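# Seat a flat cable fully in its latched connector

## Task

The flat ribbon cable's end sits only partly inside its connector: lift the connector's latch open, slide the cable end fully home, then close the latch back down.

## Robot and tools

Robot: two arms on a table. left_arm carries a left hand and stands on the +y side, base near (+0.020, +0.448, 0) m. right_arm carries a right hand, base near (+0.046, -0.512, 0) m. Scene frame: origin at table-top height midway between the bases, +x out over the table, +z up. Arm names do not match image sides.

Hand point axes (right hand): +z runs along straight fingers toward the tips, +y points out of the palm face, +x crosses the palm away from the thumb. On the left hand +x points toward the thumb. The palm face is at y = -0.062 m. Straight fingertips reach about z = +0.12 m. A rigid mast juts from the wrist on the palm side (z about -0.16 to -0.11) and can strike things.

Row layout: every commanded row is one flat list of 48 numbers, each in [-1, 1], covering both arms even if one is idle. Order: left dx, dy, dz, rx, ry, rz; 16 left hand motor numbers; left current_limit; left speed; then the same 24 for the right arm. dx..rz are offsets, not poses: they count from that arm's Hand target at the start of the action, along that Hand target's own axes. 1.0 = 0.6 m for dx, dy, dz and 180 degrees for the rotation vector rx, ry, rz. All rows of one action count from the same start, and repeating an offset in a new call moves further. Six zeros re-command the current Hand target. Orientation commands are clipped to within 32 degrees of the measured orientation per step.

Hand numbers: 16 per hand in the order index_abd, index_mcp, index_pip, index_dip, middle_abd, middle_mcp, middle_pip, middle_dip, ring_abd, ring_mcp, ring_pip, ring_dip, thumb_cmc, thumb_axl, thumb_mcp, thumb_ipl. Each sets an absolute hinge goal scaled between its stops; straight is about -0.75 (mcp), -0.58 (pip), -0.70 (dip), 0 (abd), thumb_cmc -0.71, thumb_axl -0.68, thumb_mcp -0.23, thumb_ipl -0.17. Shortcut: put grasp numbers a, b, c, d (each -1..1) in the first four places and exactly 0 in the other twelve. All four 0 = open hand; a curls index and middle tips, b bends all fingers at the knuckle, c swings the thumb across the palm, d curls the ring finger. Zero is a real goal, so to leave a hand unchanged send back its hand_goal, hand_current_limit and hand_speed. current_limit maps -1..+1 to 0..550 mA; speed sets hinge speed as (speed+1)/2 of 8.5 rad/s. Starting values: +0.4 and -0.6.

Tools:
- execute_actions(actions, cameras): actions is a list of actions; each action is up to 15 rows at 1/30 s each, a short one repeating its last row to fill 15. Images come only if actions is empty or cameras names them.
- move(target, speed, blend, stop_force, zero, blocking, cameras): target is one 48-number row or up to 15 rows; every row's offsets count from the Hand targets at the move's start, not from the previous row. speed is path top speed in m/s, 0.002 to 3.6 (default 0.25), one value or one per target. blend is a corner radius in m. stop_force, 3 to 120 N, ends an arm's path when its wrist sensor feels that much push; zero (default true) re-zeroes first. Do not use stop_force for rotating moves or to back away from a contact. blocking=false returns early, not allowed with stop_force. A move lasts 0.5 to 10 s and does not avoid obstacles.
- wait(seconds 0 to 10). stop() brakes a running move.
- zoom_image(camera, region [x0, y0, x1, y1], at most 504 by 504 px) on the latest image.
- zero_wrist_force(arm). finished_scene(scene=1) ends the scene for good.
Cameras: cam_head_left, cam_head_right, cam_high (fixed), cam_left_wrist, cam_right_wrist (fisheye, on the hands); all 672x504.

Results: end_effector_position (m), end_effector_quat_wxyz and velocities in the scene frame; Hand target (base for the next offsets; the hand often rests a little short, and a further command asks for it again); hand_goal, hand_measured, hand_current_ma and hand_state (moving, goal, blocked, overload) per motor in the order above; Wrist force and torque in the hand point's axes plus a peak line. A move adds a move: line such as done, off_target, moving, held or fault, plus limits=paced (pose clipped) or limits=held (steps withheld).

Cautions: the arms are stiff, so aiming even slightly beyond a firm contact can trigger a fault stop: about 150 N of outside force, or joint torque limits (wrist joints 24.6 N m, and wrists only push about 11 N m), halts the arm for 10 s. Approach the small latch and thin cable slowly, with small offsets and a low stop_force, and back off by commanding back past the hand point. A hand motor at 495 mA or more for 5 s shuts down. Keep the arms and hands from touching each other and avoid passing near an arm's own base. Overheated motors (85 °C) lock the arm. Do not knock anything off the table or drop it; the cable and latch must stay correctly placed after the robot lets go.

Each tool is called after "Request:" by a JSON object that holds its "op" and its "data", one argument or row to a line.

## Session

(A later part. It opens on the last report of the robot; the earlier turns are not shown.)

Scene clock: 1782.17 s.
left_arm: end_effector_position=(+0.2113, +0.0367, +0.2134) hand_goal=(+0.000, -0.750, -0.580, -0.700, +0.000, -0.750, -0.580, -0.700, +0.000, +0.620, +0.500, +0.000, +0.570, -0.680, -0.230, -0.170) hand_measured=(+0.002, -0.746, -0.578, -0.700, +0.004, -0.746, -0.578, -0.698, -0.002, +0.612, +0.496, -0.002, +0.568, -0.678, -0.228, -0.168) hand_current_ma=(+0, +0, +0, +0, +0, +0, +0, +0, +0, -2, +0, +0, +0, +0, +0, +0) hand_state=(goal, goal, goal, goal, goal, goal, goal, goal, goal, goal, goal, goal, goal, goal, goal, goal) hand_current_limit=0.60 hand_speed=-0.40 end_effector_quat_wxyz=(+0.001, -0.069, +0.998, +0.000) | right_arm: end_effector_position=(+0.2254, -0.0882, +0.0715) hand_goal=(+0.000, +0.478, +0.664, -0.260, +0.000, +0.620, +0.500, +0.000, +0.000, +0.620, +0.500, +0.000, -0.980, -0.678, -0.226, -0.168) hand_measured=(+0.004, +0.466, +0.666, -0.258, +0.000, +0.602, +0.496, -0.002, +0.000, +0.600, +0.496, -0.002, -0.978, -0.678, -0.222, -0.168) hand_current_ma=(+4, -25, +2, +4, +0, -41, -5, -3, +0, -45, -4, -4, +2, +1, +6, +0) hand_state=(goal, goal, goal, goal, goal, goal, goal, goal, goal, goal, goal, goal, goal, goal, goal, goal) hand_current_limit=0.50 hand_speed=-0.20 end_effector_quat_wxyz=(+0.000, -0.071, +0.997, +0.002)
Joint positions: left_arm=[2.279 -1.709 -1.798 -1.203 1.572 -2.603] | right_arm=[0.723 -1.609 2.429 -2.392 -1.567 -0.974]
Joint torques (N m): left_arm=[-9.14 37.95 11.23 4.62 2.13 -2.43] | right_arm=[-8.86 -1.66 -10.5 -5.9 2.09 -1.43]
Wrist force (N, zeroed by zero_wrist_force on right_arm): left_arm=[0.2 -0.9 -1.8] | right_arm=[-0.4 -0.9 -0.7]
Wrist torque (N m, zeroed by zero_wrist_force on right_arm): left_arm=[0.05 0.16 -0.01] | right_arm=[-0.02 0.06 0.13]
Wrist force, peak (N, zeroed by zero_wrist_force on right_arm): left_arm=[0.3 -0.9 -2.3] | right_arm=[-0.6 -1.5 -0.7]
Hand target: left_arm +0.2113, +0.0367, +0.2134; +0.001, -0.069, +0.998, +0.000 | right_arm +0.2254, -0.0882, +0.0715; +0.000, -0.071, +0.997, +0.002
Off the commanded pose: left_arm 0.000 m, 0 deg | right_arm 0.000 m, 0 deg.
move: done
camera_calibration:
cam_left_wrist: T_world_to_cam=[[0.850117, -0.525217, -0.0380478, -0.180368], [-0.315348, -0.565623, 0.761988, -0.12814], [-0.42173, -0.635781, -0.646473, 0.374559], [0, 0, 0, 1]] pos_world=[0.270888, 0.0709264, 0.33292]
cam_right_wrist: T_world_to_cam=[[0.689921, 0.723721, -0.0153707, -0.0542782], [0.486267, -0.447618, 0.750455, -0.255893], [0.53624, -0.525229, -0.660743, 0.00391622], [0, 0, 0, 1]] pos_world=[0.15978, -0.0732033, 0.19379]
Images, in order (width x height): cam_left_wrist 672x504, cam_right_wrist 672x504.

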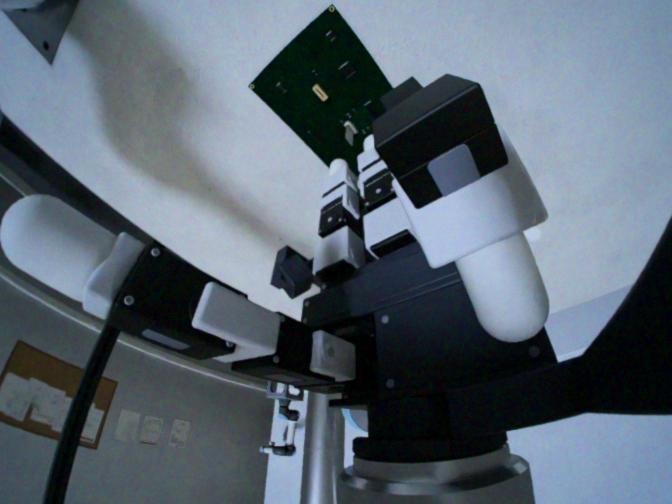

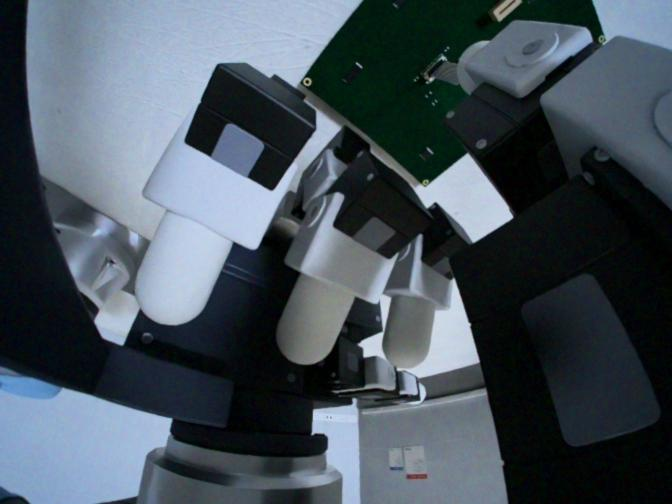

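Request:
{"op": "move", "data": {
  "target": [0,0,0.064,0,0,0, 0,-0.75,-0.58,-0.70, 0,-0.75,-0.58,-0.70, 0,0.62,0.5,0.001, 0.571,-0.68,-0.23,-0.17, 0.6,-0.4, 0,0,0,0,0,0, 0,0.479,0.664,-0.26, 0,0.62,0.5,0.001, 0,0.62,0.5,0.001, -0.98,-0.678,-0.226,-0.168, 0.5,-0.2],
  "speed": 0.05,
  "stop_force": 4,
  "cameras": ["cam_right_wrist","cam_left_wrist"]
}}

Request:
{"op": "zoom_image", "data": {
  "camera": "cam_right_wrist",
  "region": [390, 20, 510, 110]
}}

Request:
{"op": "zoom_image", "data": {
  "camera": "cam_left_wrist",
  "region": [310, 95, 410, 170]
}}

Scene clock: 1791.80 s.
left_arm: end_effector_position=(+0.2114, +0.0367, +0.1750) hand_goal=(+0.000, -0.750, -0.580, -0.700, +0.000, -0.750, -0.580, -0.700, +0.000, +0.620, +0.500, +0.000, +0.570, -0.680, -0.230, -0.170) hand_measured=(+0.002, -0.746, -0.578, -0.700, +0.004, -0.746, -0.578, -0.698, -0.002, +0.612, +0.496, -0.002, +0.568, -0.678, -0.228, -0.168) hand_current_ma=(+0, +0, +0, +0, +0, +0, +0, +0, +0, -2, +0, +0, +0, +0, +0, +0) hand_state=(goal, goal, goal, goal, goal, goal, goal, goal, goal, goal, goal, goal, goal, goal, goal, goal) hand_current_limit=0.60 hand_speed=-0.40 end_effector_quat_wxyz=(+0.001, -0.069, +0.998, +0.000) | right_arm: end_effector_position=(+0.2254, -0.0882, +0.0715) hand_goal=(+0.000, +0.478, +0.664, -0.260, +0.000, +0.620, +0.500, +0.000, +0.000, +0.620, +0.500, +0.000, -0.980, -0.678, -0.226, -0.168) hand_measured=(+0.004, +0.466, +0.666, -0.258, +0.000, +0.602, +0.496, -0.002, +0.000, +0.600, +0.496, -0.002, -0.978, -0.678, -0.222, -0.168) hand_current_ma=(+4, -25, +2, +4, +0, -41, -5, -3, +0, -45, -4, -4, +2, +1, +6, +0) hand_state=(goal, goal, goal, goal, goal, goal, goal, goal, goal, goal, goal, goal, goal, goal, goal, goal) hand_current_limit=0.50 hand_speed=-0.20 end_effector_quat_wxyz=(+0.000, -0.071, +0.997, +0.002)
Joint positions: left_arm=[2.279 -1.747 -1.861 -1.103 1.572 -2.603] | right_arm=[0.723 -1.609 2.429 -2.392 -1.567 -0.974]
Joint torques (N m): left_arm=[7.02 16.84 9.94 4.79 1.7 1.61] | right_arm=[-8.64 -1.69 -10.88 -5.82 1.99 -1.33]
Wrist force (N, zeroed by zero_wrist_force on right_arm): left_arm=[0.2 -0.6 -1.7] | right_arm=[-0.4 -1.4 -0.8]
Wrist torque (N m, zeroed by zero_wrist_force on right_arm): left_arm=[0.07 0.16 0.00] | right_arm=[-0.07 0.05 0.12]
Wrist force, peak (N, zeroed by zero_wrist_force on right_arm): left_arm=[0.1 -0.9 -2.0] | right_arm=[-0.6 -1.4 -0.9]
Hand target: left_arm +0.2114, +0.0367, +0.1750; +0.001, -0.069, +0.998, +0.000 | right_arm +0.2254, -0.0882, +0.0715; +0.000, -0.071, +0.997, +0.002
Off the commanded pose: left_arm 0.000 m, 0 deg | right_arm 0.000 m, 0 deg.
move: done
camera_calibration:
cam_left_wrist: T_world_to_cam=[[0.850117, -0.525217, -0.0380478, -0.181829], [-0.315348, -0.565623, 0.761988, -0.0988792], [-0.42173, -0.635781, -0.646473, 0.349734], [0, 0, 0, 1]] pos_world=[0.270888, 0.0709264, 0.29452]
cam_right_wrist: T_world_to_cam=[[0.689921, 0.723721, -0.0153707, -0.0542782], [0.486267, -0.447618, 0.750455, -0.255893], [0.53624, -0.525229, -0.660743, 0.00391622], [0, 0, 0, 1]] pos_world=[0.15978, -0.0732033, 0.19379]
Images, in order (width x height): cam_left_wrist 672x504, cam_right_wrist 672x504.

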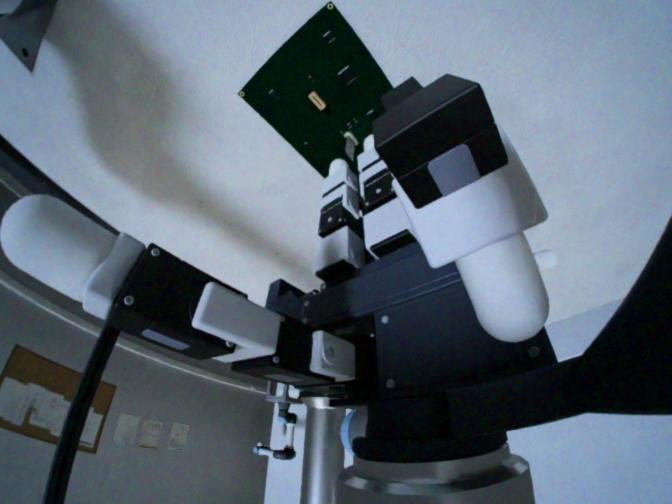

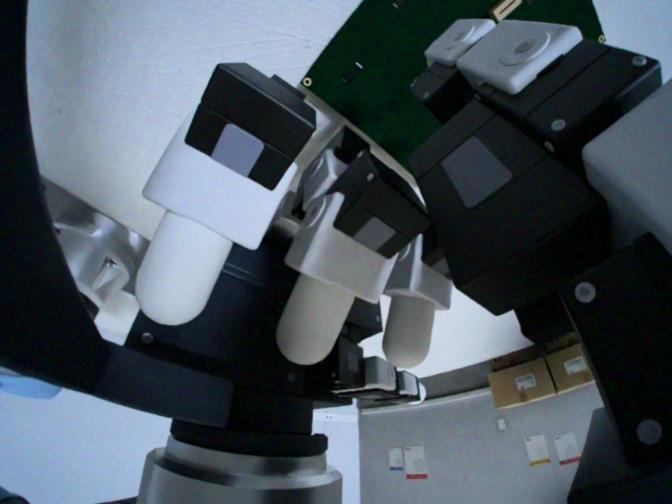

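Scaled by 4.200 from the camera's 672x504 image, which has a finer 960x720 frame.

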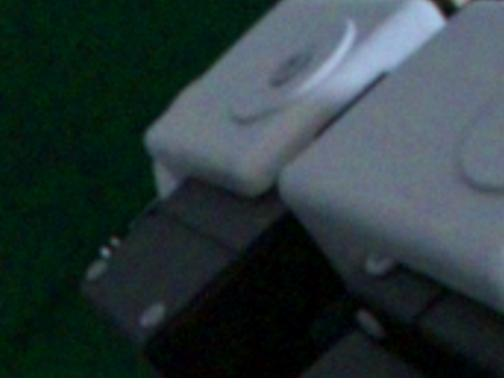

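Scaled by 5.040 from the camera's 672x504 image, which has a finer 960x720 frame.

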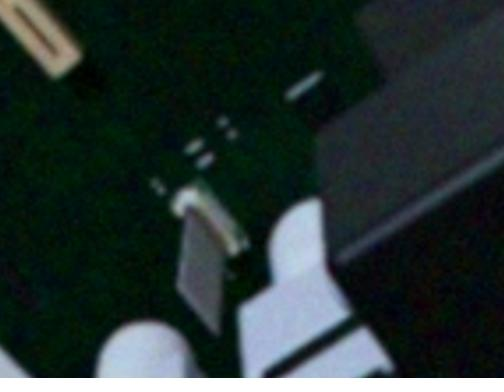

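Request:
{"op": "move", "data": {
  "target": [0,0,0.0417,0,0,0, 0,-0.75,-0.58,-0.70, 0,-0.75,-0.58,-0.70, 0,0.62,0.5,0.001, 0.571,-0.68,-0.23,-0.17, 0.6,-0.4, 0,0,0,0,0,0, 0,0.479,0.664,-0.26, 0,0.62,0.5,0.001, 0,0.62,0.5,0.001, -0.98,-0.678,-0.226,-0.168, 0.5,-0.2],
  "speed": 0.03,
  "stop_force": 4,
  "cameras": ["cam_left_wrist"]
}}

Request:
{"op": "zoom_image", "data": {
  "camera": "cam_left_wrist",
  "region": [310, 95, 410, 170]
}}

Scene clock: 1828.50 s.
left_arm: end_effector_position=(+0.2114, +0.0367, +0.1500) hand_goal=(+0.000, -0.750, -0.580, -0.700, +0.000, -0.750, -0.580, -0.700, +0.000, +0.620, +0.500, +0.000, +0.570, -0.680, -0.230, -0.170) hand_measured=(+0.002, -0.746, -0.578, -0.700, +0.004, -0.746, -0.578, -0.698, -0.002, +0.612, +0.496, -0.002, +0.568, -0.678, -0.228, -0.168) hand_current_ma=(+0, +0, +0, +0, +0, +0, +0, +0, +0, -2, +0, +0, +0, +0, +0, +0) hand_state=(goal, goal, goal, goal, goal, goal, goal, goal, goal, goal, goal, goal, goal, goal, goal, goal) hand_current_limit=0.60 hand_speed=-0.40 end_effector_quat_wxyz=(+0.001, -0.069, +0.998, +0.000) | right_arm: end_effector_position=(+0.2254, -0.0882, +0.0715) hand_goal=(+0.000, +0.478, +0.664, -0.260, +0.000, +0.620, +0.500, +0.000, +0.000, +0.620, +0.500, +0.000, -0.980, -0.678, -0.226, -0.168) hand_measured=(+0.004, +0.466, +0.666, -0.258, +0.000, +0.602, +0.496, -0.002, +0.000, +0.600, +0.496, -0.002, -0.978, -0.678, -0.222, -0.168) hand_current_ma=(+4, -25, +2, +4, +0, -41, -5, -3, +0, -45, -4, -4, +2, +1, +6, +0) hand_state=(goal, goal, goal, goal, goal, goal, goal, goal, goal, goal, goal, goal, goal, goal, goal, goal) hand_current_limit=0.50 hand_speed=-0.20 end_effector_quat_wxyz=(+0.000, -0.071, +0.997, +0.002)
Joint positions: left_arm=[2.279 -1.777 -1.897 -1.038 1.572 -2.603] | right_arm=[0.723 -1.609 2.429 -2.392 -1.567 -0.974]
Joint torques (N m): left_arm=[8.49 18.32 8.75 5 1.83 1.73] | right_arm=[-8.41 -1.83 -10.51 -5.88 1.98 -1.13]
Wrist force (N, zeroed by zero_wrist_force on right_arm): left_arm=[0.2 -0.7 -1.9] | right_arm=[-0.5 -1.4 -0.8]
Wrist torque (N m, zeroed by zero_wrist_force on right_arm): left_arm=[0.08 0.15 -0.01] | right_arm=[-0.07 0.07 0.11]
Wrist force, peak (N, zeroed by zero_wrist_force on right_arm): left_arm=[0.0 -0.9 -2.0] | right_arm=[-0.6 -1.6 -1.0]
Hand target: left_arm +0.2114, +0.0367, +0.1500; +0.001, -0.069, +0.998, +0.000 | right_arm +0.2254, -0.0882, +0.0715; +0.000, -0.071, +0.997, +0.002
Off the commanded pose: left_arm 0.000 m, 0 deg | right_arm 0.000 m, 0 deg.
move: done
camera_calibration:
cam_left_wrist: T_world_to_cam=[[0.850117, -0.525217, -0.0380478, -0.182865], [-0.315348, -0.565623, 0.761988, -0.079798], [-0.42173, -0.635781, -0.646473, 0.333615], [0, 0, 0, 1]] pos_world=[0.270988, 0.0709264, 0.26952]
Images, in order (width x height): cam_left_wrist 672x504.

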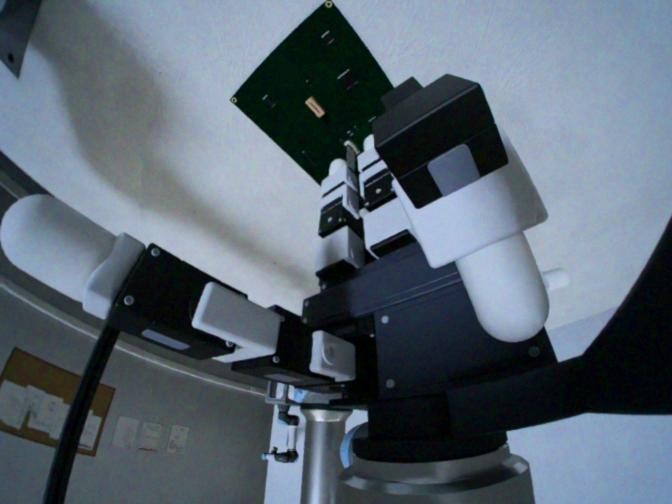

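Scaled by 5.040 from the camera's 672x504 image, which has a finer 960x720 frame.

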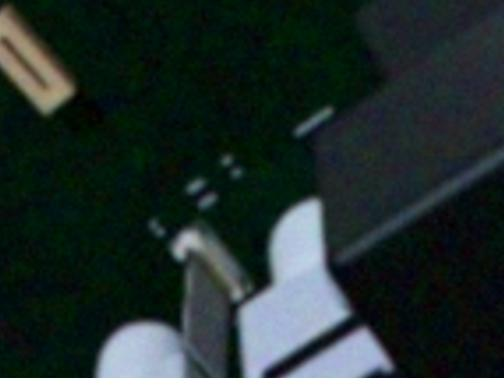

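Request:
{"op": "move", "data": {
  "target": [
    [0.00833,-0.0025,0,0,0,0, 0,-0.75,-0.58,-0.70, 0,-0.75,-0.58,-0.70, 0,0.62,0.5,0.001, 0.571,-0.68,-0.23,-0.17, 0.6,-0.4, 0,0,0,0,0,0, 0,0.479,0.664,-0.26, 0,0.62,0.5,0.001, 0,0.62,0.5,0.001, -0.98,-0.678,-0.226,-0.168, 0.5,-0.2],
    [0.00833,-0.0025,0.0083,0,0,0, 0.09,-0.75,-0.58,-0.70, -0.09,-0.75,-0.58,-0.70, 0,0.62,0.5,0.001, 0.571,-0.68,-0.23,-0.17, 0.4,-0.9, 0,0,0,0,0,0, 0,0.479,0.664,-0.26, 0,0.62,0.5,0.001, 0,0.62,0.5,0.001, -0.98,-0.678,-0.226,-0.168, 0.5,-0.2]
  ],
  "speed": 0.02,
  "cameras": ["cam_left_wrist"]
}}

Request:
{"op": "zoom_image", "data": {
  "camera": "cam_left_wrist",
  "region": [320, 105, 400, 165]
}}

Scene clock: 1841.10 s.
left_arm: end_effector_position=(+0.2067, +0.0345, +0.1450) hand_goal=(+0.090, -0.750, -0.580, -0.700, -0.090, -0.750, -0.580, -0.700, +0.000, +0.620, +0.500, +0.000, +0.570, -0.680, -0.230, -0.170) hand_measured=(+0.086, -0.746, -0.578, -0.700, -0.086, -0.746, -0.578, -0.698, -0.002, +0.612, +0.496, -0.002, +0.568, -0.678, -0.228, -0.168) hand_current_ma=(+0, +0, +0, +0, +0, +0, +0, +0, +0, -2, +0, +0, +0, +0, +0, +0) hand_state=(goal, goal, goal, goal, goal, goal, goal, goal, goal, goal, goal, goal, goal, goal, goal, goal) hand_current_limit=0.40 hand_speed=-0.90 end_effector_quat_wxyz=(+0.001, -0.069, +0.998, +0.000) | right_arm: end_effector_position=(+0.2254, -0.0882, +0.0715) hand_goal=(+0.000, +0.478, +0.664, -0.260, +0.000, +0.620, +0.500, +0.000, +0.000, +0.620, +0.500, +0.000, -0.980, -0.678, -0.226, -0.168) hand_measured=(+0.004, +0.466, +0.666, -0.258, +0.000, +0.602, +0.496, -0.002, +0.000, +0.600, +0.496, -0.002, -0.978, -0.678, -0.222, -0.168) hand_current_ma=(+4, -25, +2, +4, +0, -41, -5, -3, +0, -45, -4, -4, +2, +1, +6, +0) hand_state=(goal, goal, goal, goal, goal, goal, goal, goal, goal, goal, goal, goal, goal, goal, goal, goal) hand_current_limit=0.50 hand_speed=-0.20 end_effector_quat_wxyz=(+0.000, -0.071, +0.997, +0.002)
Joint positions: left_arm=[2.27 -1.783 -1.903 -1.024 1.572 -2.613] | right_arm=[0.723 -1.609 2.429 -2.392 -1.567 -0.974]
Joint torques (N m): left_arm=[-8.3 18.91 8.41 4.82 2.13 -2.27] | right_arm=[-8.32 -2.07 -10.6 -5.82 1.96 -1.11]
Wrist force (N, zeroed by zero_wrist_force on right_arm): left_arm=[0.1 -0.8 -1.6] | right_arm=[-0.5 -1.0 -0.5]
Wrist torque (N m, zeroed by zero_wrist_force on right_arm): left_arm=[0.04 0.18 -0.01] | right_arm=[-0.05 0.06 0.12]
Wrist force, peak (N, zeroed by zero_wrist_force on right_arm): left_arm=[0.1 -1.0 -1.9] | right_arm=[-0.6 -1.5 -0.8]
Hand target: left_arm +0.2067, +0.0345, +0.1450; +0.001, -0.069, +0.998, +0.000 | right_arm +0.2254, -0.0882, +0.0715; +0.000, -0.071, +0.997, +0.002
Off the commanded pose: left_arm 0.000 m, 0 deg | right_arm 0.000 m, 0 deg.
move: done
camera_calibration:
cam_left_wrist: T_world_to_cam=[[0.850117, -0.525217, -0.0380478, -0.180215], [-0.315348, -0.565623, 0.761988, -0.0787145], [-0.42173, -0.635781, -0.646473, 0.327001], [0, 0, 0, 1]] pos_world=[0.266288, 0.0687264, 0.26452]
Images, in order (width x height): cam_left_wrist 672x504.

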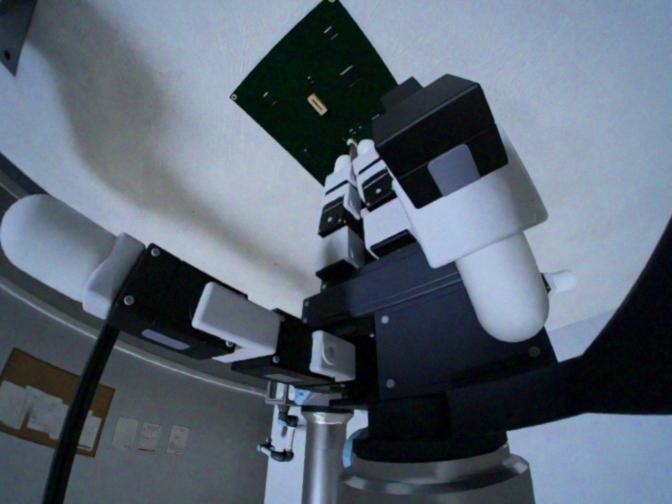

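Scaled by 6.300 from the camera's 672x504 image, which has a finer 960x720 frame.

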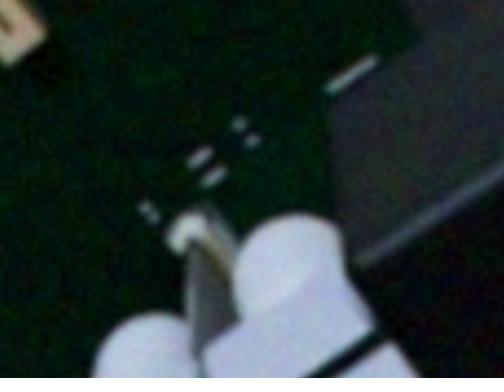

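Request:
{"op": "execute_actions", "data": {
  "actions": [
    [[0,0,0,0,0,0, 0.16,-0.75,-0.58,-0.70, -0.16,-0.75,-0.58,-0.70, 0,0.62,0.5,0.001, 0.571,-0.68,-0.23,-0.17, 0.4,-0.95, 0,0,0,0,0,0, 0,0.479,0.664,-0.26, 0,0.62,0.5,0.001, 0,0.62,0.5,0.001, -0.98,-0.678,-0.226,-0.168, 0.5,-0.2]],
    [[0,0,0,0,0,0, 0.16,-0.75,-0.58,-0.70, -0.16,-0.75,-0.58,-0.70, 0,0.62,0.5,0.001, 0.571,-0.68,-0.23,-0.17, 0.4,-0.95, 0,0,0,0,0,0, 0,0.479,0.664,-0.26, 0,0.62,0.5,0.001, 0,0.62,0.5,0.001, -0.98,-0.678,-0.226,-0.168, 0.5,-0.2]]
  ],
  "cameras": ["cam_left_wrist"]
}}

Request:
{"op": "zoom_image", "data": {
  "camera": "cam_left_wrist",
  "region": [320, 105, 400, 165]
}}

Scene clock: 1850.30 s.
left_arm: end_effector_position=(+0.2067, +0.0345, +0.1450) hand_goal=(+0.160, -0.750, -0.580, -0.700, -0.160, -0.750, -0.580, -0.700, +0.000, +0.620, +0.500, +0.000, +0.570, -0.680, -0.230, -0.170) hand_measured=(+0.096, -0.746, -0.578, -0.700, -0.092, -0.746, -0.578, -0.698, -0.002, +0.612, +0.496, -0.002, +0.568, -0.678, -0.228, -0.168) hand_current_ma=(-59, +0, +0, +0, +67, +0, +0, +0, +0, -2, +0, +0, +0, +0, +0, +0) hand_state=(blocked, goal, goal, goal, blocked, goal, goal, goal, goal, goal, goal, goal, goal, goal, goal, goal) hand_current_limit=0.40 hand_speed=-0.95 end_effector_quat_wxyz=(+0.001, -0.069, +0.998, +0.000) | right_arm: end_effector_position=(+0.2254, -0.0882, +0.0715) hand_goal=(+0.000, +0.478, +0.664, -0.260, +0.000, +0.620, +0.500, +0.000, +0.000, +0.620, +0.500, +0.000, -0.980, -0.678, -0.226, -0.168) hand_measured=(+0.004, +0.466, +0.666, -0.258, +0.000, +0.602, +0.496, -0.002, +0.000, +0.600, +0.496, -0.002, -0.978, -0.678, -0.222, -0.168) hand_current_ma=(+4, -25, +2, +4, +0, -41, -5, -3, +0, -45, -4, -4, +2, +1, +6, +0) hand_state=(goal, goal, goal, goal, goal, goal, goal, goal, goal, goal, goal, goal, goal, goal, goal, goal) hand_current_limit=0.50 hand_speed=-0.20 end_effector_quat_wxyz=(+0.000, -0.071, +0.997, +0.002)
Joint positions: left_arm=[2.27 -1.783 -1.903 -1.024 1.572 -2.613] | right_arm=[0.723 -1.609 2.429 -2.392 -1.567 -0.974]
Joint torques (N m): left_arm=[-8.86 20.41 9.88 4.94 2.25 -2.1] | right_arm=[-8.09 -2.11 -10.9 -5.8 1.87 -0.96]
Wrist force (N, zeroed by zero_wrist_force on right_arm): left_arm=[0.3 -0.7 -1.0] | right_arm=[-0.3 -1.2 -0.5]
Wrist torque (N m, zeroed by zero_wrist_force on right_arm): left_arm=[0.01 0.16 0.00] | right_arm=[-0.06 0.04 0.13]
Wrist force, peak (N, zeroed by zero_wrist_force on right_arm): left_arm=[0.2 -0.9 -1.9] | right_arm=[-0.5 -1.6 -0.8]
Hand target: left_arm +0.2067, +0.0345, +0.1450; +0.001, -0.069, +0.998, +0.000 | right_arm +0.2254, -0.0882, +0.0715; +0.000, -0.071, +0.997, +0.002
Off the commanded pose: left_arm 0.000 m, 0 deg | right_arm 0.000 m, 0 deg.
Step readings (end_effector_position of left_arm | right_arm):
0: (+0.2067, +0.0345, +0.1450) | (+0.2254, -0.0882, +0.0715)
1: (+0.2067, +0.0345, +0.1450) | (+0.2254, -0.0882, +0.0715)
2: (+0.2067, +0.0345, +0.1450) | (+0.2254, -0.0882, +0.0715)
4: (+0.2067, +0.0345, +0.1450) | (+0.2254, -0.0882, +0.0715)
8: (+0.2067, +0.0345, +0.1450) | (+0.2254, -0.0882, +0.0715)
15: (+0.2067, +0.0345, +0.1450) | (+0.2254, -0.0882, +0.0715)
16: (+0.2067, +0.0345, +0.1450) | (+0.2254, -0.0882, +0.0715)
17: (+0.2067, +0.0345, +0.1450) | (+0.2254, -0.0882, +0.0715)
19: (+0.2067, +0.0345, +0.1450) | (+0.2254, -0.0882, +0.0715)
23: (+0.2067, +0.0345, +0.1450) | (+0.2254, -0.0882, +0.0715)
30: (+0.2067, +0.0345, +0.1450) | (+0.2254, -0.0882, +0.0715)
camera_calibration:
cam_left_wrist: T_world_to_cam=[[0.850117, -0.525217, -0.0380478, -0.180215], [-0.315348, -0.565623, 0.761988, -0.0787145], [-0.42173, -0.635781, -0.646473, 0.327001], [0, 0, 0, 1]] pos_world=[0.266288, 0.0687264, 0.26452]
Images, in order (width x height): cam_left_wrist 672x504.

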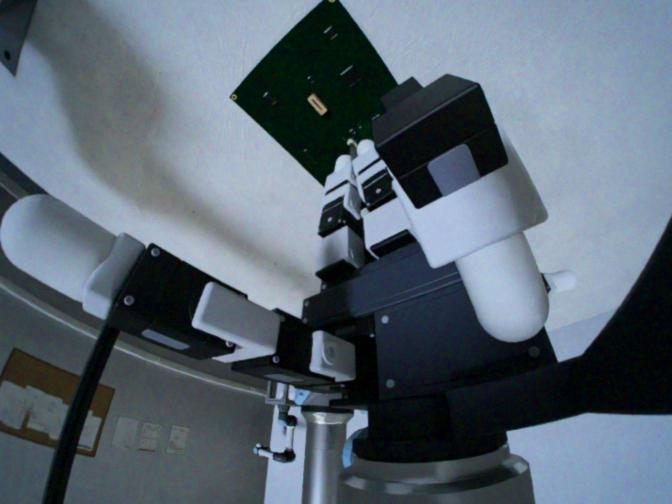

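Scaled by 6.300 from the camera's 672x504 image, which has a finer 960x720 frame.

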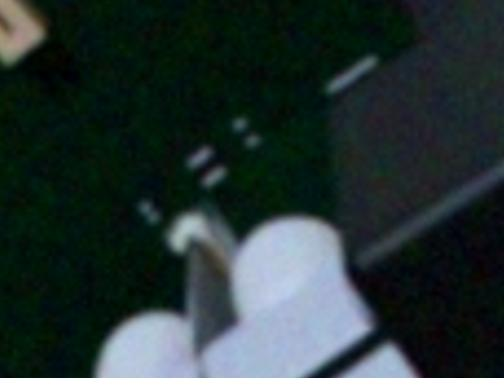

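Request:
{"op": "zoom_image", "data": {
  "camera": "cam_left_wrist",
  "region": [310, 120, 430, 280]
}}

Scaled by 3.150 from the camera's 672x504 image, which has a finer 960x720 frame.

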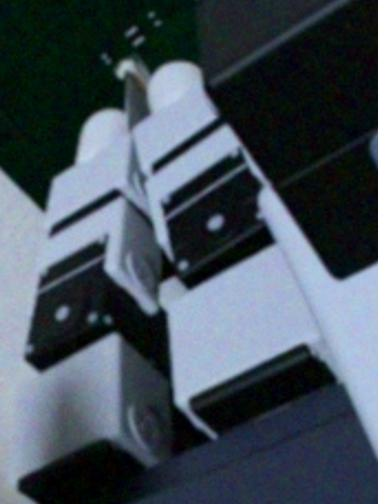

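Request:
{"op": "move", "data": {
  "target": [
    [0,0,0,0,0,0, 0,-0.75,-0.58,-0.70, 0.001,-0.75,-0.58,-0.70, 0,0.62,0.5,0.001, 0.571,-0.68,-0.23,-0.17, 0.4,-0.8, 0.0232,-0.165,0,0,0,0, 0,0.479,0.664,-0.26, 0,0.62,0.5,0.001, 0,0.62,0.5,0.001, -0.98,-0.678,-0.226,-0.168, 0.5,-0.2],
    [0,0,-0.1,0,0,0, 0,-0.75,-0.58,-0.70, 0.001,-0.75,-0.58,-0.70, 0,0.62,0.5,0.001, 0.571,-0.68,-0.23,-0.17, 0.4,-0.8, 0.0232,-0.165,-0.1667,0,0,0, 0,0.479,0.664,-0.26, 0,0.62,0.5,0.001, 0,0.62,0.5,0.001, -0.98,-0.678,-0.226,-0.168, 0.5,-0.2],
    [-0.0026,-0.014,-0.1,0,0,0, 0,-1,-0.1095,-0.493, 0.001,-0.342,-1,-1, 0,0.62,0.5,0.001, 0.571,-0.68,-0.23,-0.17, 0.4,-0.5, 0.0232,-0.165,-0.1667,0,0,0, 0,0.479,0.664,-0.26, 0,0.62,0.5,0.001, 0,0.62,0.5,0.001, -0.98,-0.678,-0.226,-0.168, 0.5,-0.2]
  ],
  "speed": 0.1,
  "cameras": ["cam_left_wrist","cam_high","cam_head_left"]
}}

Request:
{"op": "zoom_image", "data": {
  "camera": "cam_left_wrist",
  "region": [310, 90, 430, 180]
}}

Request:
{"op": "zoom_image", "data": {
  "camera": "cam_high",
  "region": [210, 140, 290, 210]
}}

Scene clock: 1903.50 s.
left_arm: end_effector_position=(+0.2093, +0.0264, +0.2050) hand_goal=(+0.000, -1.000, -0.110, -0.494, +0.000, -0.342, -1.000, -1.000, +0.000, +0.620, +0.500, +0.000, +0.570, -0.680, -0.230, -0.170) hand_measured=(+0.002, -0.992, -0.114, -0.498, -0.004, -0.348, -0.996, -0.998, -0.002, +0.612, +0.496, -0.002, +0.568, -0.678, -0.228, -0.168) hand_current_ma=(+0, +2, -1, +0, +0, -1, +0, +0, +0, -2, +0, +0, +0, +0, +0, +0) hand_state=(goal, goal, goal, goal, goal, goal, goal, goal, goal, goal, goal, goal, goal, goal, goal, goal) hand_current_limit=0.40 hand_speed=-0.50 end_effector_quat_wxyz=(+0.001, -0.069, +0.998, +0.000) | right_arm: end_effector_position=(+0.2258, -0.1886, +0.1711) hand_goal=(+0.000, +0.478, +0.664, -0.260, +0.000, +0.620, +0.500, +0.000, +0.000, +0.620, +0.500, +0.000, -0.980, -0.678, -0.226, -0.168) hand_measured=(+0.004, +0.466, +0.666, -0.258, +0.000, +0.602, +0.496, -0.002, +0.000, +0.600, +0.496, -0.002, -0.978, -0.678, -0.222, -0.168) hand_current_ma=(+4, -25, +2, +4, +0, -41, -5, -3, +0, -45, -4, -4, +2, +1, +6, +0) hand_state=(goal, goal, goal, goal, goal, goal, goal, goal, goal, goal, goal, goal, goal, goal, goal, goal) hand_current_limit=0.50 hand_speed=-0.20 end_effector_quat_wxyz=(+0.000, -0.071, +0.997, +0.002)
Joint positions: left_arm=[2.264 -1.737 -1.789 -1.185 1.572 -2.618] | right_arm=[0.45 -2.094 2.433 -1.911 -1.567 -1.247]
Joint torques (N m): left_arm=[-9.64 17.72 34.1 0.4 0.98 -2.41] | right_arm=[-9.92 -14.63 -28.89 -0.23 -1.22 -2.17]
Wrist force (N, zeroed by zero_wrist_force on right_arm): left_arm=[0.1 -0.8 -1.8] | right_arm=[0.3 -1.1 -0.4]
Wrist torque (N m, zeroed by zero_wrist_force on right_arm): left_arm=[0.07 0.18 -0.02] | right_arm=[-0.12 -0.03 0.19]
Wrist force, peak (N, zeroed by zero_wrist_force on right_arm): left_arm=[0.1 -0.8 -2.0] | right_arm=[-0.4 -1.5 -0.7]
Hand target: left_arm +0.2093, +0.0264, +0.2050; +0.001, -0.069, +0.998, +0.000 | right_arm +0.2258, -0.1886, +0.1711; +0.000, -0.071, +0.997, +0.002
Off the commanded pose: left_arm 0.000 m, 0 deg | right_arm 0.000 m, 0 deg.
move: done
camera_calibration:
cam_left_wrist: T_world_to_cam=[[0.850117, -0.525217, -0.0380478, -0.184397], [-0.315348, -0.565623, 0.761988, -0.128195], [-0.42173, -0.635781, -0.646473, 0.361736], [0, 0, 0, 1]] pos_world=[0.268888, 0.0606264, 0.32452]
Images, in order (width x height): cam_head_left 672x504, cam_high 672x504, cam_left_wrist 672x504.

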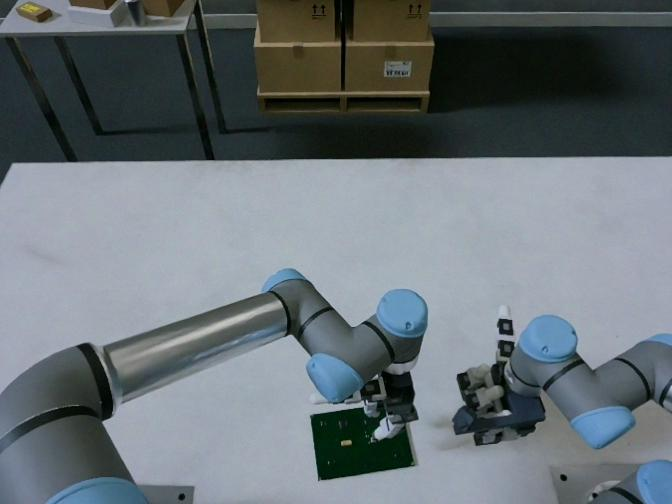

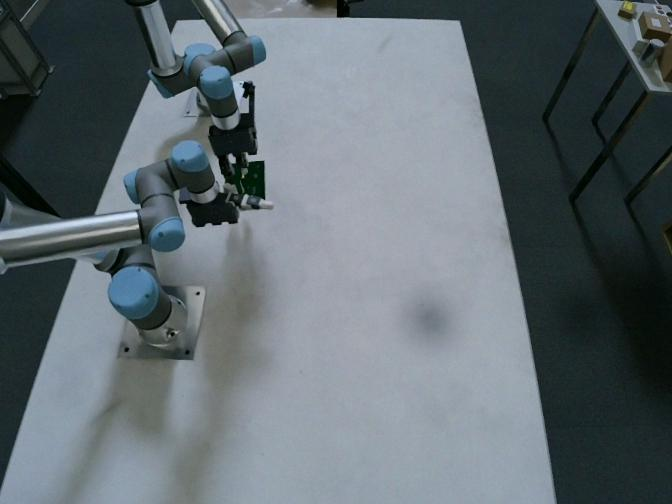

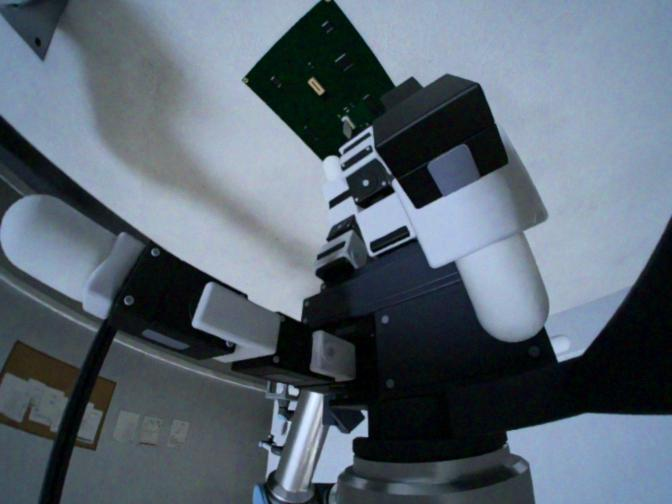

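Scaled by 4.200 from the camera's 672x504 image, which has a finer 960x720 frame.

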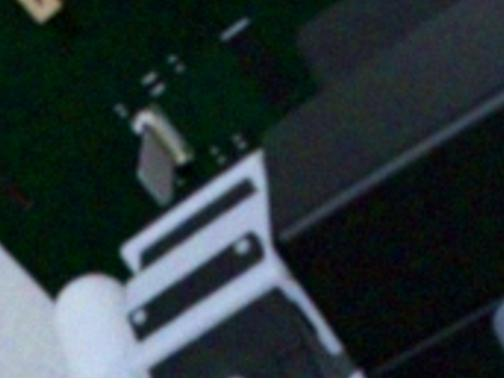

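Scaled by 6.300 from the camera's 672x504 image, which has a finer 960x720 frame.

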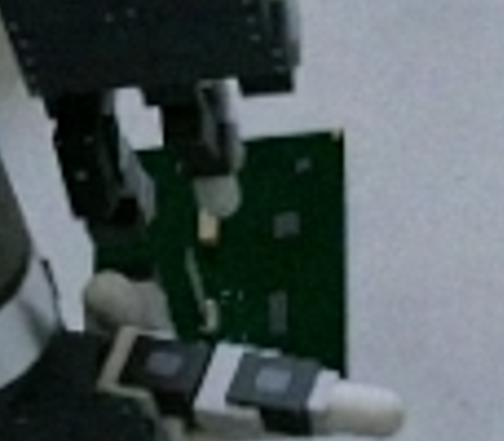

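Request:
{"op": "move", "data": {
  "target": [
    [0,0,0,0,0,0, 0,-1,-0.1095,-0.493, 0.001,-0.342,-1,-1, 0,0.62,0.5,0.001, 0.571,-0.68,-0.23,-0.17, 0.4,-0.5, 0.132,0.0185,0,0,0,0, 0,0.479,0.664,-0.26, 0,0.62,0.5,0.001, 0,0.62,0.5,0.001, -0.98,-0.678,-0.226,-0.168, 0.5,-0.2],
    [0,0,0.1117,0,0,0, 0,-1,-0.1095,-0.493, 0.001,-0.342,-1,-1, 0,0.62,0.5,0.001, 0.571,-0.68,-0.23,-0.17, 0.4,-0.5, 0.132,0.0185,0,0,0,0, 0,0.479,0.664,-0.26, 0,0.62,0.5,0.001, 0,0.62,0.5,0.001, -0.98,-0.678,-0.226,-0.168, 0.5,-0.2]
  ],
  "speed": [0.12,0.04],
  "cameras": ["cam_left_wrist","cam_high"]
}}

Request:
{"op": "zoom_image", "data": {
  "camera": "cam_left_wrist",
  "region": [310, 100, 410, 175]
}}

Request:
{"op": "zoom_image", "data": {
  "camera": "cam_high",
  "region": [215, 155, 275, 200]
}}

Scene clock: 1932.03 s.
left_arm: end_effector_position=(+0.2094, +0.0264, +0.1381) hand_goal=(+0.000, -1.000, -0.110, -0.494, +0.000, -0.342, -1.000, -1.000, +0.000, +0.620, +0.500, +0.000, +0.570, -0.680, -0.230, -0.170) hand_measured=(+0.002, -0.992, -0.114, -0.498, -0.004, -0.348, -0.996, -0.998, -0.002, +0.612, +0.496, -0.002, +0.568, -0.678, -0.228, -0.168) hand_current_ma=(+0, +2, +0, +0, +0, -1, +0, +0, +0, -2, +0, +0, +0, +0, +0, +0) hand_state=(goal, goal, goal, goal, goal, goal, goal, goal, goal, goal, goal, goal, goal, goal, goal, goal) hand_current_limit=0.40 hand_speed=-0.50 end_effector_quat_wxyz=(+0.001, -0.069, +0.998, +0.000) | right_arm: end_effector_position=(+0.1458, -0.1888, +0.1712) hand_goal=(+0.000, +0.478, +0.664, -0.260, +0.000, +0.620, +0.500, +0.000, +0.000, +0.620, +0.500, +0.000, -0.980, -0.678, -0.226, -0.168) hand_measured=(+0.004, +0.466, +0.666, -0.258, +0.000, +0.602, +0.496, -0.002, +0.000, +0.600, +0.496, -0.002, -0.978, -0.678, -0.222, -0.168) hand_current_ma=(+4, -25, +2, +4, +0, -41, -5, -3, +0, -45, -4, -4, +2, +1, +6, +0) hand_state=(goal, goal, goal, goal, goal, goal, goal, goal, goal, goal, goal, goal, goal, goal, goal, goal) hand_current_limit=0.50 hand_speed=-0.20 end_effector_quat_wxyz=(+0.000, -0.071, +0.997, +0.002)
Joint positions: left_arm=[2.264 -1.811 -1.889 -1.012 1.572 -2.618] | right_arm=[0.629 -2.253 2.49 -1.809 -1.567 -1.068]
Joint torques (N m): left_arm=[8.75 18.48 8.51 4.89 0.78 1.56] | right_arm=[11.12 -9.04 -18.48 -0.42 -1.25 1.94]
Wrist force (N, zeroed by zero_wrist_force on right_arm): left_arm=[0.1 -0.8 -1.7] | right_arm=[-0.2 -0.9 -0.5]
Wrist torque (N m, zeroed by zero_wrist_force on right_arm): left_arm=[0.05 0.17 -0.01] | right_arm=[-0.04 0.04 -0.05]
Wrist force, peak (N, zeroed by zero_wrist_force on right_arm): left_arm=[0.2 -0.9 -2.0] | right_arm=[-0.2 -1.4 -0.4]
Hand target: left_arm +0.2094, +0.0264, +0.1380; +0.001, -0.069, +0.998, +0.000 | right_arm +0.1458, -0.1888, +0.1712; +0.000, -0.071, +0.997, +0.002
Off the commanded pose: left_arm 0.000 m, 0 deg | right_arm 0.000 m, 0 deg.
move: done
camera_calibration:
cam_left_wrist: T_world_to_cam=[[0.850117, -0.525217, -0.0380478, -0.187027], [-0.315348, -0.565623, 0.761988, -0.0771869], [-0.42173, -0.635781, -0.646473, 0.31853], [0, 0, 0, 1]] pos_world=[0.268988, 0.0606264, 0.25762]
Images, in order (width x height): cam_high 672x504, cam_left_wrist 672x504.

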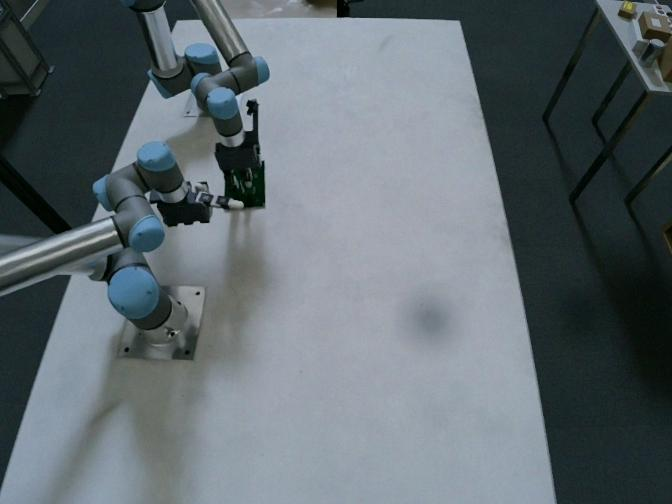

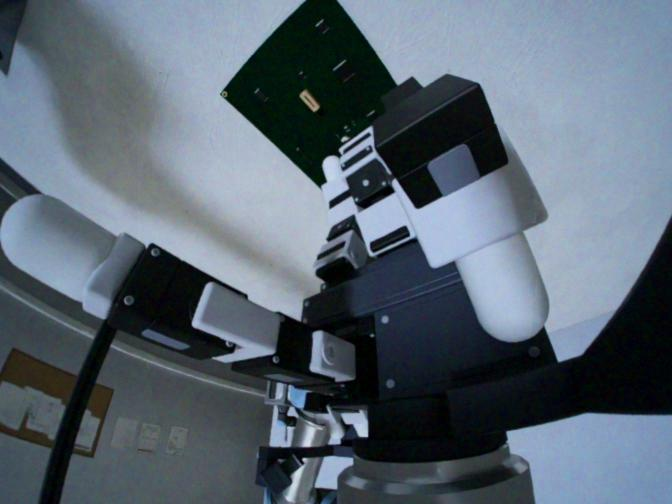

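Scaled by 5.040 from the camera's 672x504 image, which has a finer 960x720 frame.

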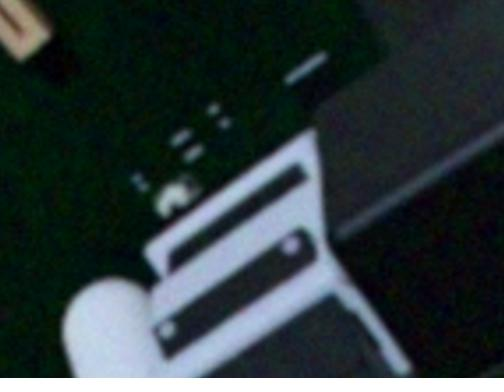

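Scaled by 8.400 from the camera's 672x504 image, which has a finer 960x720 frame.

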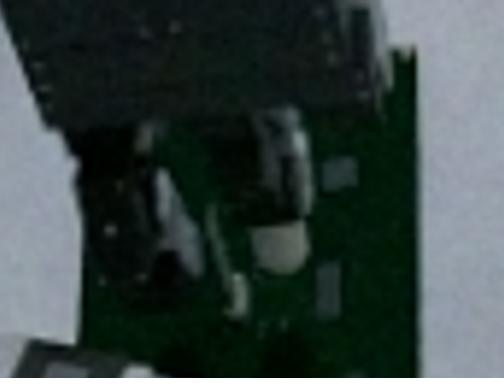

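Request:
{"op": "move", "data": {
  "target": [0,0,0.0103,0,0,0, 0.13,-1,-0.1095,-0.493, -0.13,-0.342,-1,-1, 0,0.62,0.5,0.001, 0.571,-0.68,-0.23,-0.17, 0.4,-0.9, 0,0,0,0,0,0, 0,0.479,0.664,-0.26, 0,0.62,0.5,0.001, 0,0.62,0.5,0.001, -0.98,-0.678,-0.226,-0.168, 0.5,-0.2],
  "speed": 0.02,
  "cameras": ["cam_left_wrist","cam_high"]
}}

Request:
{"op": "zoom_image", "data": {
  "camera": "cam_left_wrist",
  "region": [310, 100, 410, 175]
}}

Request:
{"op": "zoom_image", "data": {
  "camera": "cam_high",
  "region": [215, 155, 275, 200]
}}

Scene clock: 1946.53 s.
left_arm: end_effector_position=(+0.2094, +0.0264, +0.1320) hand_goal=(+0.130, -1.000, -0.110, -0.494, -0.130, -0.342, -1.000, -1.000, +0.000, +0.620, +0.500, +0.000, +0.570, -0.680, -0.230, -0.170) hand_measured=(+0.124, -0.992, -0.114, -0.496, -0.122, -0.348, -0.996, -0.998, -0.002, +0.612, +0.496, -0.002, +0.568, -0.678, -0.228, -0.168) hand_current_ma=(-1, +2, +0, +0, +1, -1, +0, +0, +0, -2, +0, +0, +0, +0, +0, +0) hand_state=(goal, goal, goal, goal, goal, goal, goal, goal, goal, goal, goal, goal, goal, goal, goal, goal) hand_current_limit=0.40 hand_speed=-0.90 end_effector_quat_wxyz=(+0.001, -0.069, +0.998, +0.000) end_effector_velocity=(+0.000, +0.000, -0.001) end_effector_angular_velocity=(-0.001, -0.001, +0.000) | right_arm: end_effector_position=(+0.1458, -0.1888, +0.1712) hand_goal=(+0.000, +0.478, +0.664, -0.260, +0.000, +0.620, +0.500, +0.000, +0.000, +0.620, +0.500, +0.000, -0.980, -0.678, -0.226, -0.168) hand_measured=(+0.004, +0.466, +0.666, -0.258, +0.000, +0.602, +0.496, -0.002, +0.000, +0.600, +0.496, -0.002, -0.978, -0.678, -0.222, -0.168) hand_current_ma=(+4, -25, +2, +4, +0, -41, -5, -3, +0, -45, -4, -4, +2, +1, +6, +0) hand_state=(goal, goal, goal, goal, goal, goal, goal, goal, goal, goal, goal, goal, goal, goal, goal, goal) hand_current_limit=0.50 hand_speed=-0.20 end_effector_quat_wxyz=(+0.000, -0.071, +0.997, +0.002)
Joint positions: left_arm=[2.264 -1.819 -1.897 -0.996 1.572 -2.618] | right_arm=[0.629 -2.253 2.49 -1.809 -1.567 -1.068]
Joint velocities: left_arm=[0 -0.002 -0.002 0.005 0 0] | right_arm=[within noise]
Joint torques (N m): left_arm=[8.77 19.68 9.41 4.99 0.48 1.19] | right_arm=[10.63 -6.63 -26.16 -0.33 -1.29 1.91]
Wrist force (N, zeroed by zero_wrist_force on right_arm): left_arm=[0.2 -0.8 -1.8] | right_arm=[-0.3 -1.0 -0.5]
Wrist torque (N m, zeroed by zero_wrist_force on right_arm): left_arm=[0.07 0.16 0.00] | right_arm=[-0.05 0.07 -0.06]
Wrist force, peak (N, zeroed by zero_wrist_force on right_arm): left_arm=[0.2 -1.0 -1.9] | right_arm=[-0.3 -1.4 -0.4]
Hand target: left_arm +0.2094, +0.0264, +0.1318; +0.001, -0.069, +0.998, +0.000 | right_arm +0.1458, -0.1888, +0.1712; +0.000, -0.071, +0.997, +0.002
Off the commanded pose: left_arm 0.000 m, 0 deg | right_arm 0.000 m, 0 deg.
move: done
camera_calibration:
cam_left_wrist: T_world_to_cam=[[0.850117, -0.525217, -0.0380478, -0.187259], [-0.315348, -0.565623, 0.761988, -0.0725388], [-0.42173, -0.635781, -0.646473, 0.314586], [0, 0, 0, 1]] pos_world=[0.268988, 0.0606264, 0.25152]
Images, in order (width x height): cam_high 672x504, cam_left_wrist 672x504.

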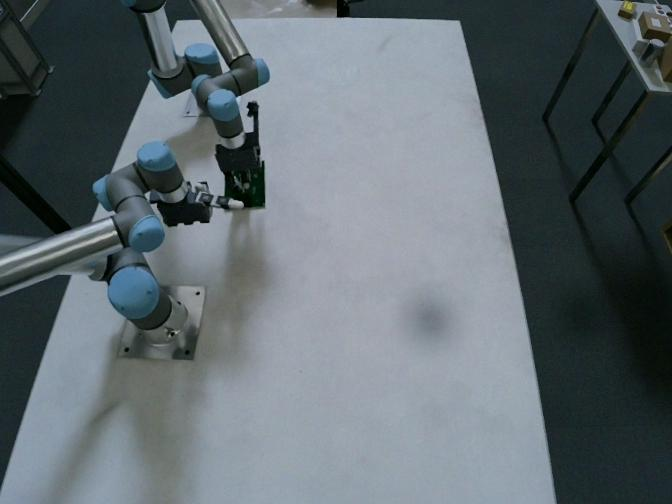

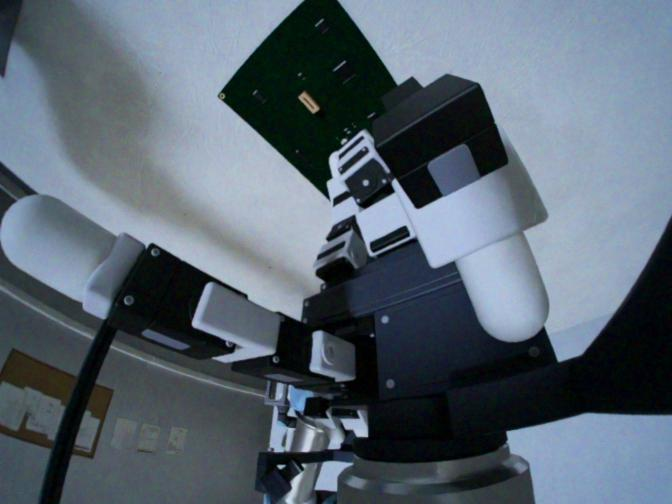

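Scaled by 5.040 from the camera's 672x504 image, which has a finer 960x720 frame.

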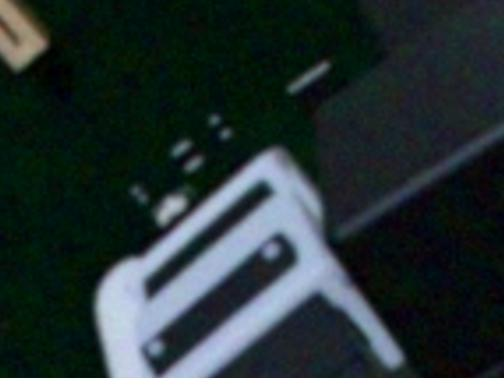

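Scaled by 8.400 from the camera's 672x504 image, which has a finer 960x720 frame.

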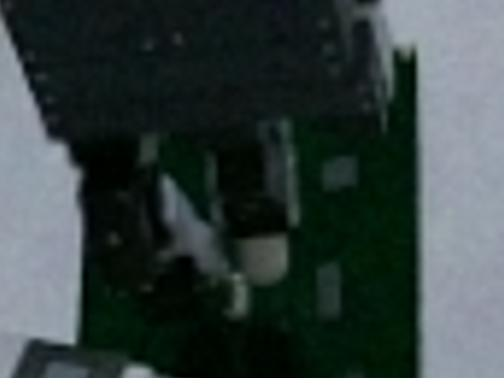

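Request:
{"op": "execute_actions", "data": {
  "actions": [
    [[0,0,0,0,0,0, 0.25,-1,-0.1095,-0.493, -0.25,-0.342,-1,-1, 0,0.62,0.5,0.001, 0.571,-0.68,-0.23,-0.17, 0.4,-0.95, 0,0,0,0,0,0, 0,0.479,0.664,-0.26, 0,0.62,0.5,0.001, 0,0.62,0.5,0.001, -0.98,-0.678,-0.226,-0.168, 0.5,-0.2]],
    [[0,0,0,0,0,0, 0.25,-1,-0.1095,-0.493, -0.25,-0.342,-1,-1, 0,0.62,0.5,0.001, 0.571,-0.68,-0.23,-0.17, 0.4,-0.95, 0,0,0,0,0,0, 0,0.479,0.664,-0.26, 0,0.62,0.5,0.001, 0,0.62,0.5,0.001, -0.98,-0.678,-0.226,-0.168, 0.5,-0.2]]
  ],
  "cameras": ["cam_left_wrist","cam_high"]
}}

Request:
{"op": "zoom_image", "data": {
  "camera": "cam_left_wrist",
  "region": [310, 100, 410, 175]
}}

Request:
{"op": "zoom_image", "data": {
  "camera": "cam_high",
  "region": [215, 155, 275, 200]
}}

Scene clock: 1952.33 s.
left_arm: end_effector_position=(+0.2094, +0.0264, +0.1318) hand_goal=(+0.250, -1.000, -0.110, -0.494, -0.250, -0.342, -1.000, -1.000, +0.000, +0.620, +0.500, +0.000, +0.570, -0.680, -0.230, -0.170) hand_measured=(+0.144, -0.996, -0.114, -0.496, -0.130, -0.348, -1.000, -1.000, -0.002, +0.612, +0.496, -0.002, +0.568, -0.678, -0.228, -0.168) hand_current_ma=(-153, +1, +0, +0, +189, -1, +0, +0, +0, -2, +0, +0, +0, +0, +0, +0) hand_state=(blocked, goal, goal, goal, blocked, goal, goal, goal, goal, goal, goal, goal, goal, goal, goal, goal) hand_current_limit=0.40 hand_speed=-0.95 end_effector_quat_wxyz=(+0.001, -0.069, +0.998, +0.000) | right_arm: end_effector_position=(+0.1458, -0.1888, +0.1712) hand_goal=(+0.000, +0.478, +0.664, -0.260, +0.000, +0.620, +0.500, +0.000, +0.000, +0.620, +0.500, +0.000, -0.980, -0.678, -0.226, -0.168) hand_measured=(+0.004, +0.466, +0.666, -0.258, +0.000, +0.602, +0.496, -0.002, +0.000, +0.600, +0.496, -0.002, -0.978, -0.678, -0.222, -0.168) hand_current_ma=(+4, -25, +2, +4, +0, -41, -5, -3, +0, -45, -4, -4, +2, +1, +6, +0) hand_state=(goal, goal, goal, goal, goal, goal, goal, goal, goal, goal, goal, goal, goal, goal, goal, goal) hand_current_limit=0.50 hand_speed=-0.20 end_effector_quat_wxyz=(+0.000, -0.071, +0.997, +0.002)
Joint positions: left_arm=[2.264 -1.819 -1.897 -0.995 1.572 -2.618] | right_arm=[0.629 -2.253 2.49 -1.809 -1.567 -1.068]
Joint torques (N m): left_arm=[8.13 20.11 8.49 4.78 0.11 1.79] | right_arm=[10.7 -4.72 -27.11 -0.33 -1.24 1.89]
Wrist force (N, zeroed by zero_wrist_force on right_arm): left_arm=[0.2 -0.6 -0.8] | right_arm=[0.0 -0.9 -0.3]
Wrist torque (N m, zeroed by zero_wrist_force on right_arm): left_arm=[0.03 0.16 0.00] | right_arm=[-0.05 0.00 -0.02]
Wrist force, peak (N, zeroed by zero_wrist_force on right_arm): left_arm=[0.3 -1.0 -2.1] | right_arm=[0.0 -1.3 -0.3]
Hand target: left_arm +0.2094, +0.0264, +0.1318; +0.001, -0.069, +0.998, +0.000 | right_arm +0.1458, -0.1888, +0.1712; +0.000, -0.071, +0.997, +0.002
Off the commanded pose: left_arm 0.000 m, 0 deg | right_arm 0.000 m, 0 deg.
Step readings (end_effector_position of left_arm | right_arm):
0: (+0.2094, +0.0264, +0.1318) | (+0.1458, -0.1888, +0.1712)
1: (+0.2094, +0.0264, +0.1318) | (+0.1458, -0.1888, +0.1712)
2: (+0.2094, +0.0264, +0.1318) | (+0.1458, -0.1888, +0.1712)
4: (+0.2094, +0.0264, +0.1318) | (+0.1458, -0.1888, +0.1712)
8: (+0.2094, +0.0264, +0.1318) | (+0.1458, -0.1888, +0.1712)
15: (+0.2094, +0.0264, +0.1318) | (+0.1458, -0.1888, +0.1712)
16: (+0.2094, +0.0264, +0.1318) | (+0.1458, -0.1888, +0.1712)
17: (+0.2094, +0.0264, +0.1318) | (+0.1458, -0.1888, +0.1712)
19: (+0.2094, +0.0264, +0.1318) | (+0.1458, -0.1888, +0.1712)
23: (+0.2094, +0.0264, +0.1318) | (+0.1458, -0.1888, +0.1712)
30: (+0.2094, +0.0264, +0.1318) | (+0.1458, -0.1888, +0.1712)
camera_calibration:
cam_left_wrist: T_world_to_cam=[[0.850117, -0.525217, -0.0380478, -0.187267], [-0.315348, -0.565623, 0.761988, -0.0723864], [-0.42173, -0.635781, -0.646473, 0.314457], [0, 0, 0, 1]] pos_world=[0.268988, 0.0606264, 0.25132]
Images, in order (width x height): cam_high 672x504, cam_left_wrist 672x504.

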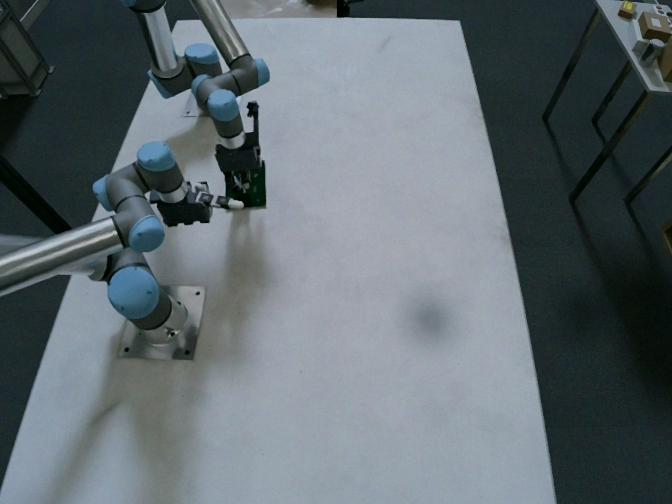

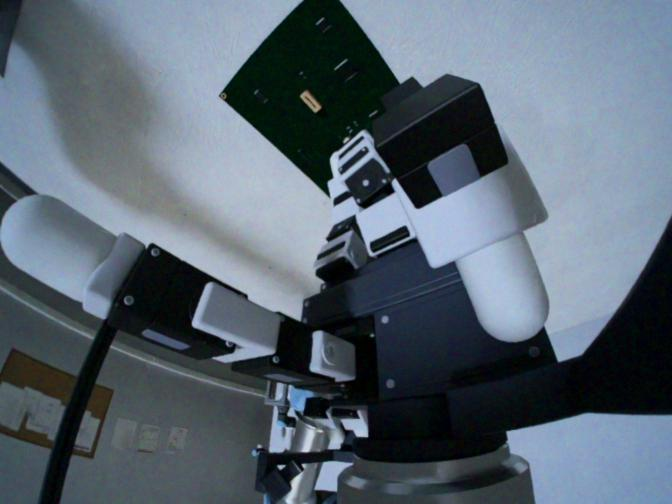

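Scaled by 5.040 from the camera's 672x504 image, which has a finer 960x720 frame.

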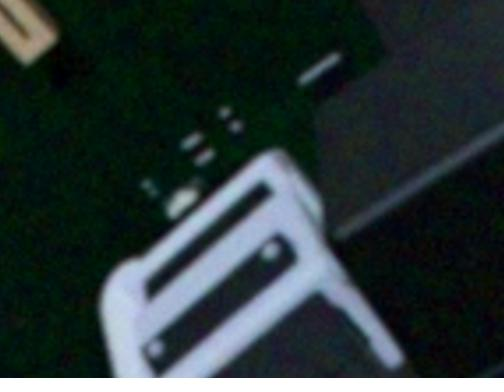

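Scaled by 8.400 from the camera's 672x504 image, which has a finer 960x720 frame.

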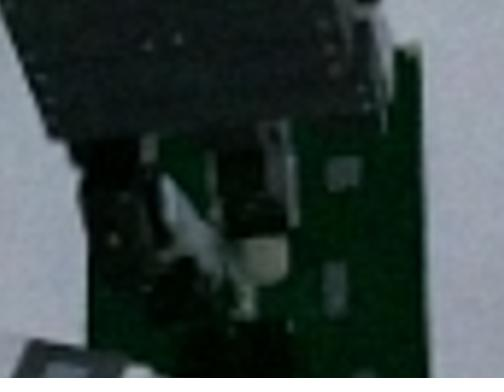

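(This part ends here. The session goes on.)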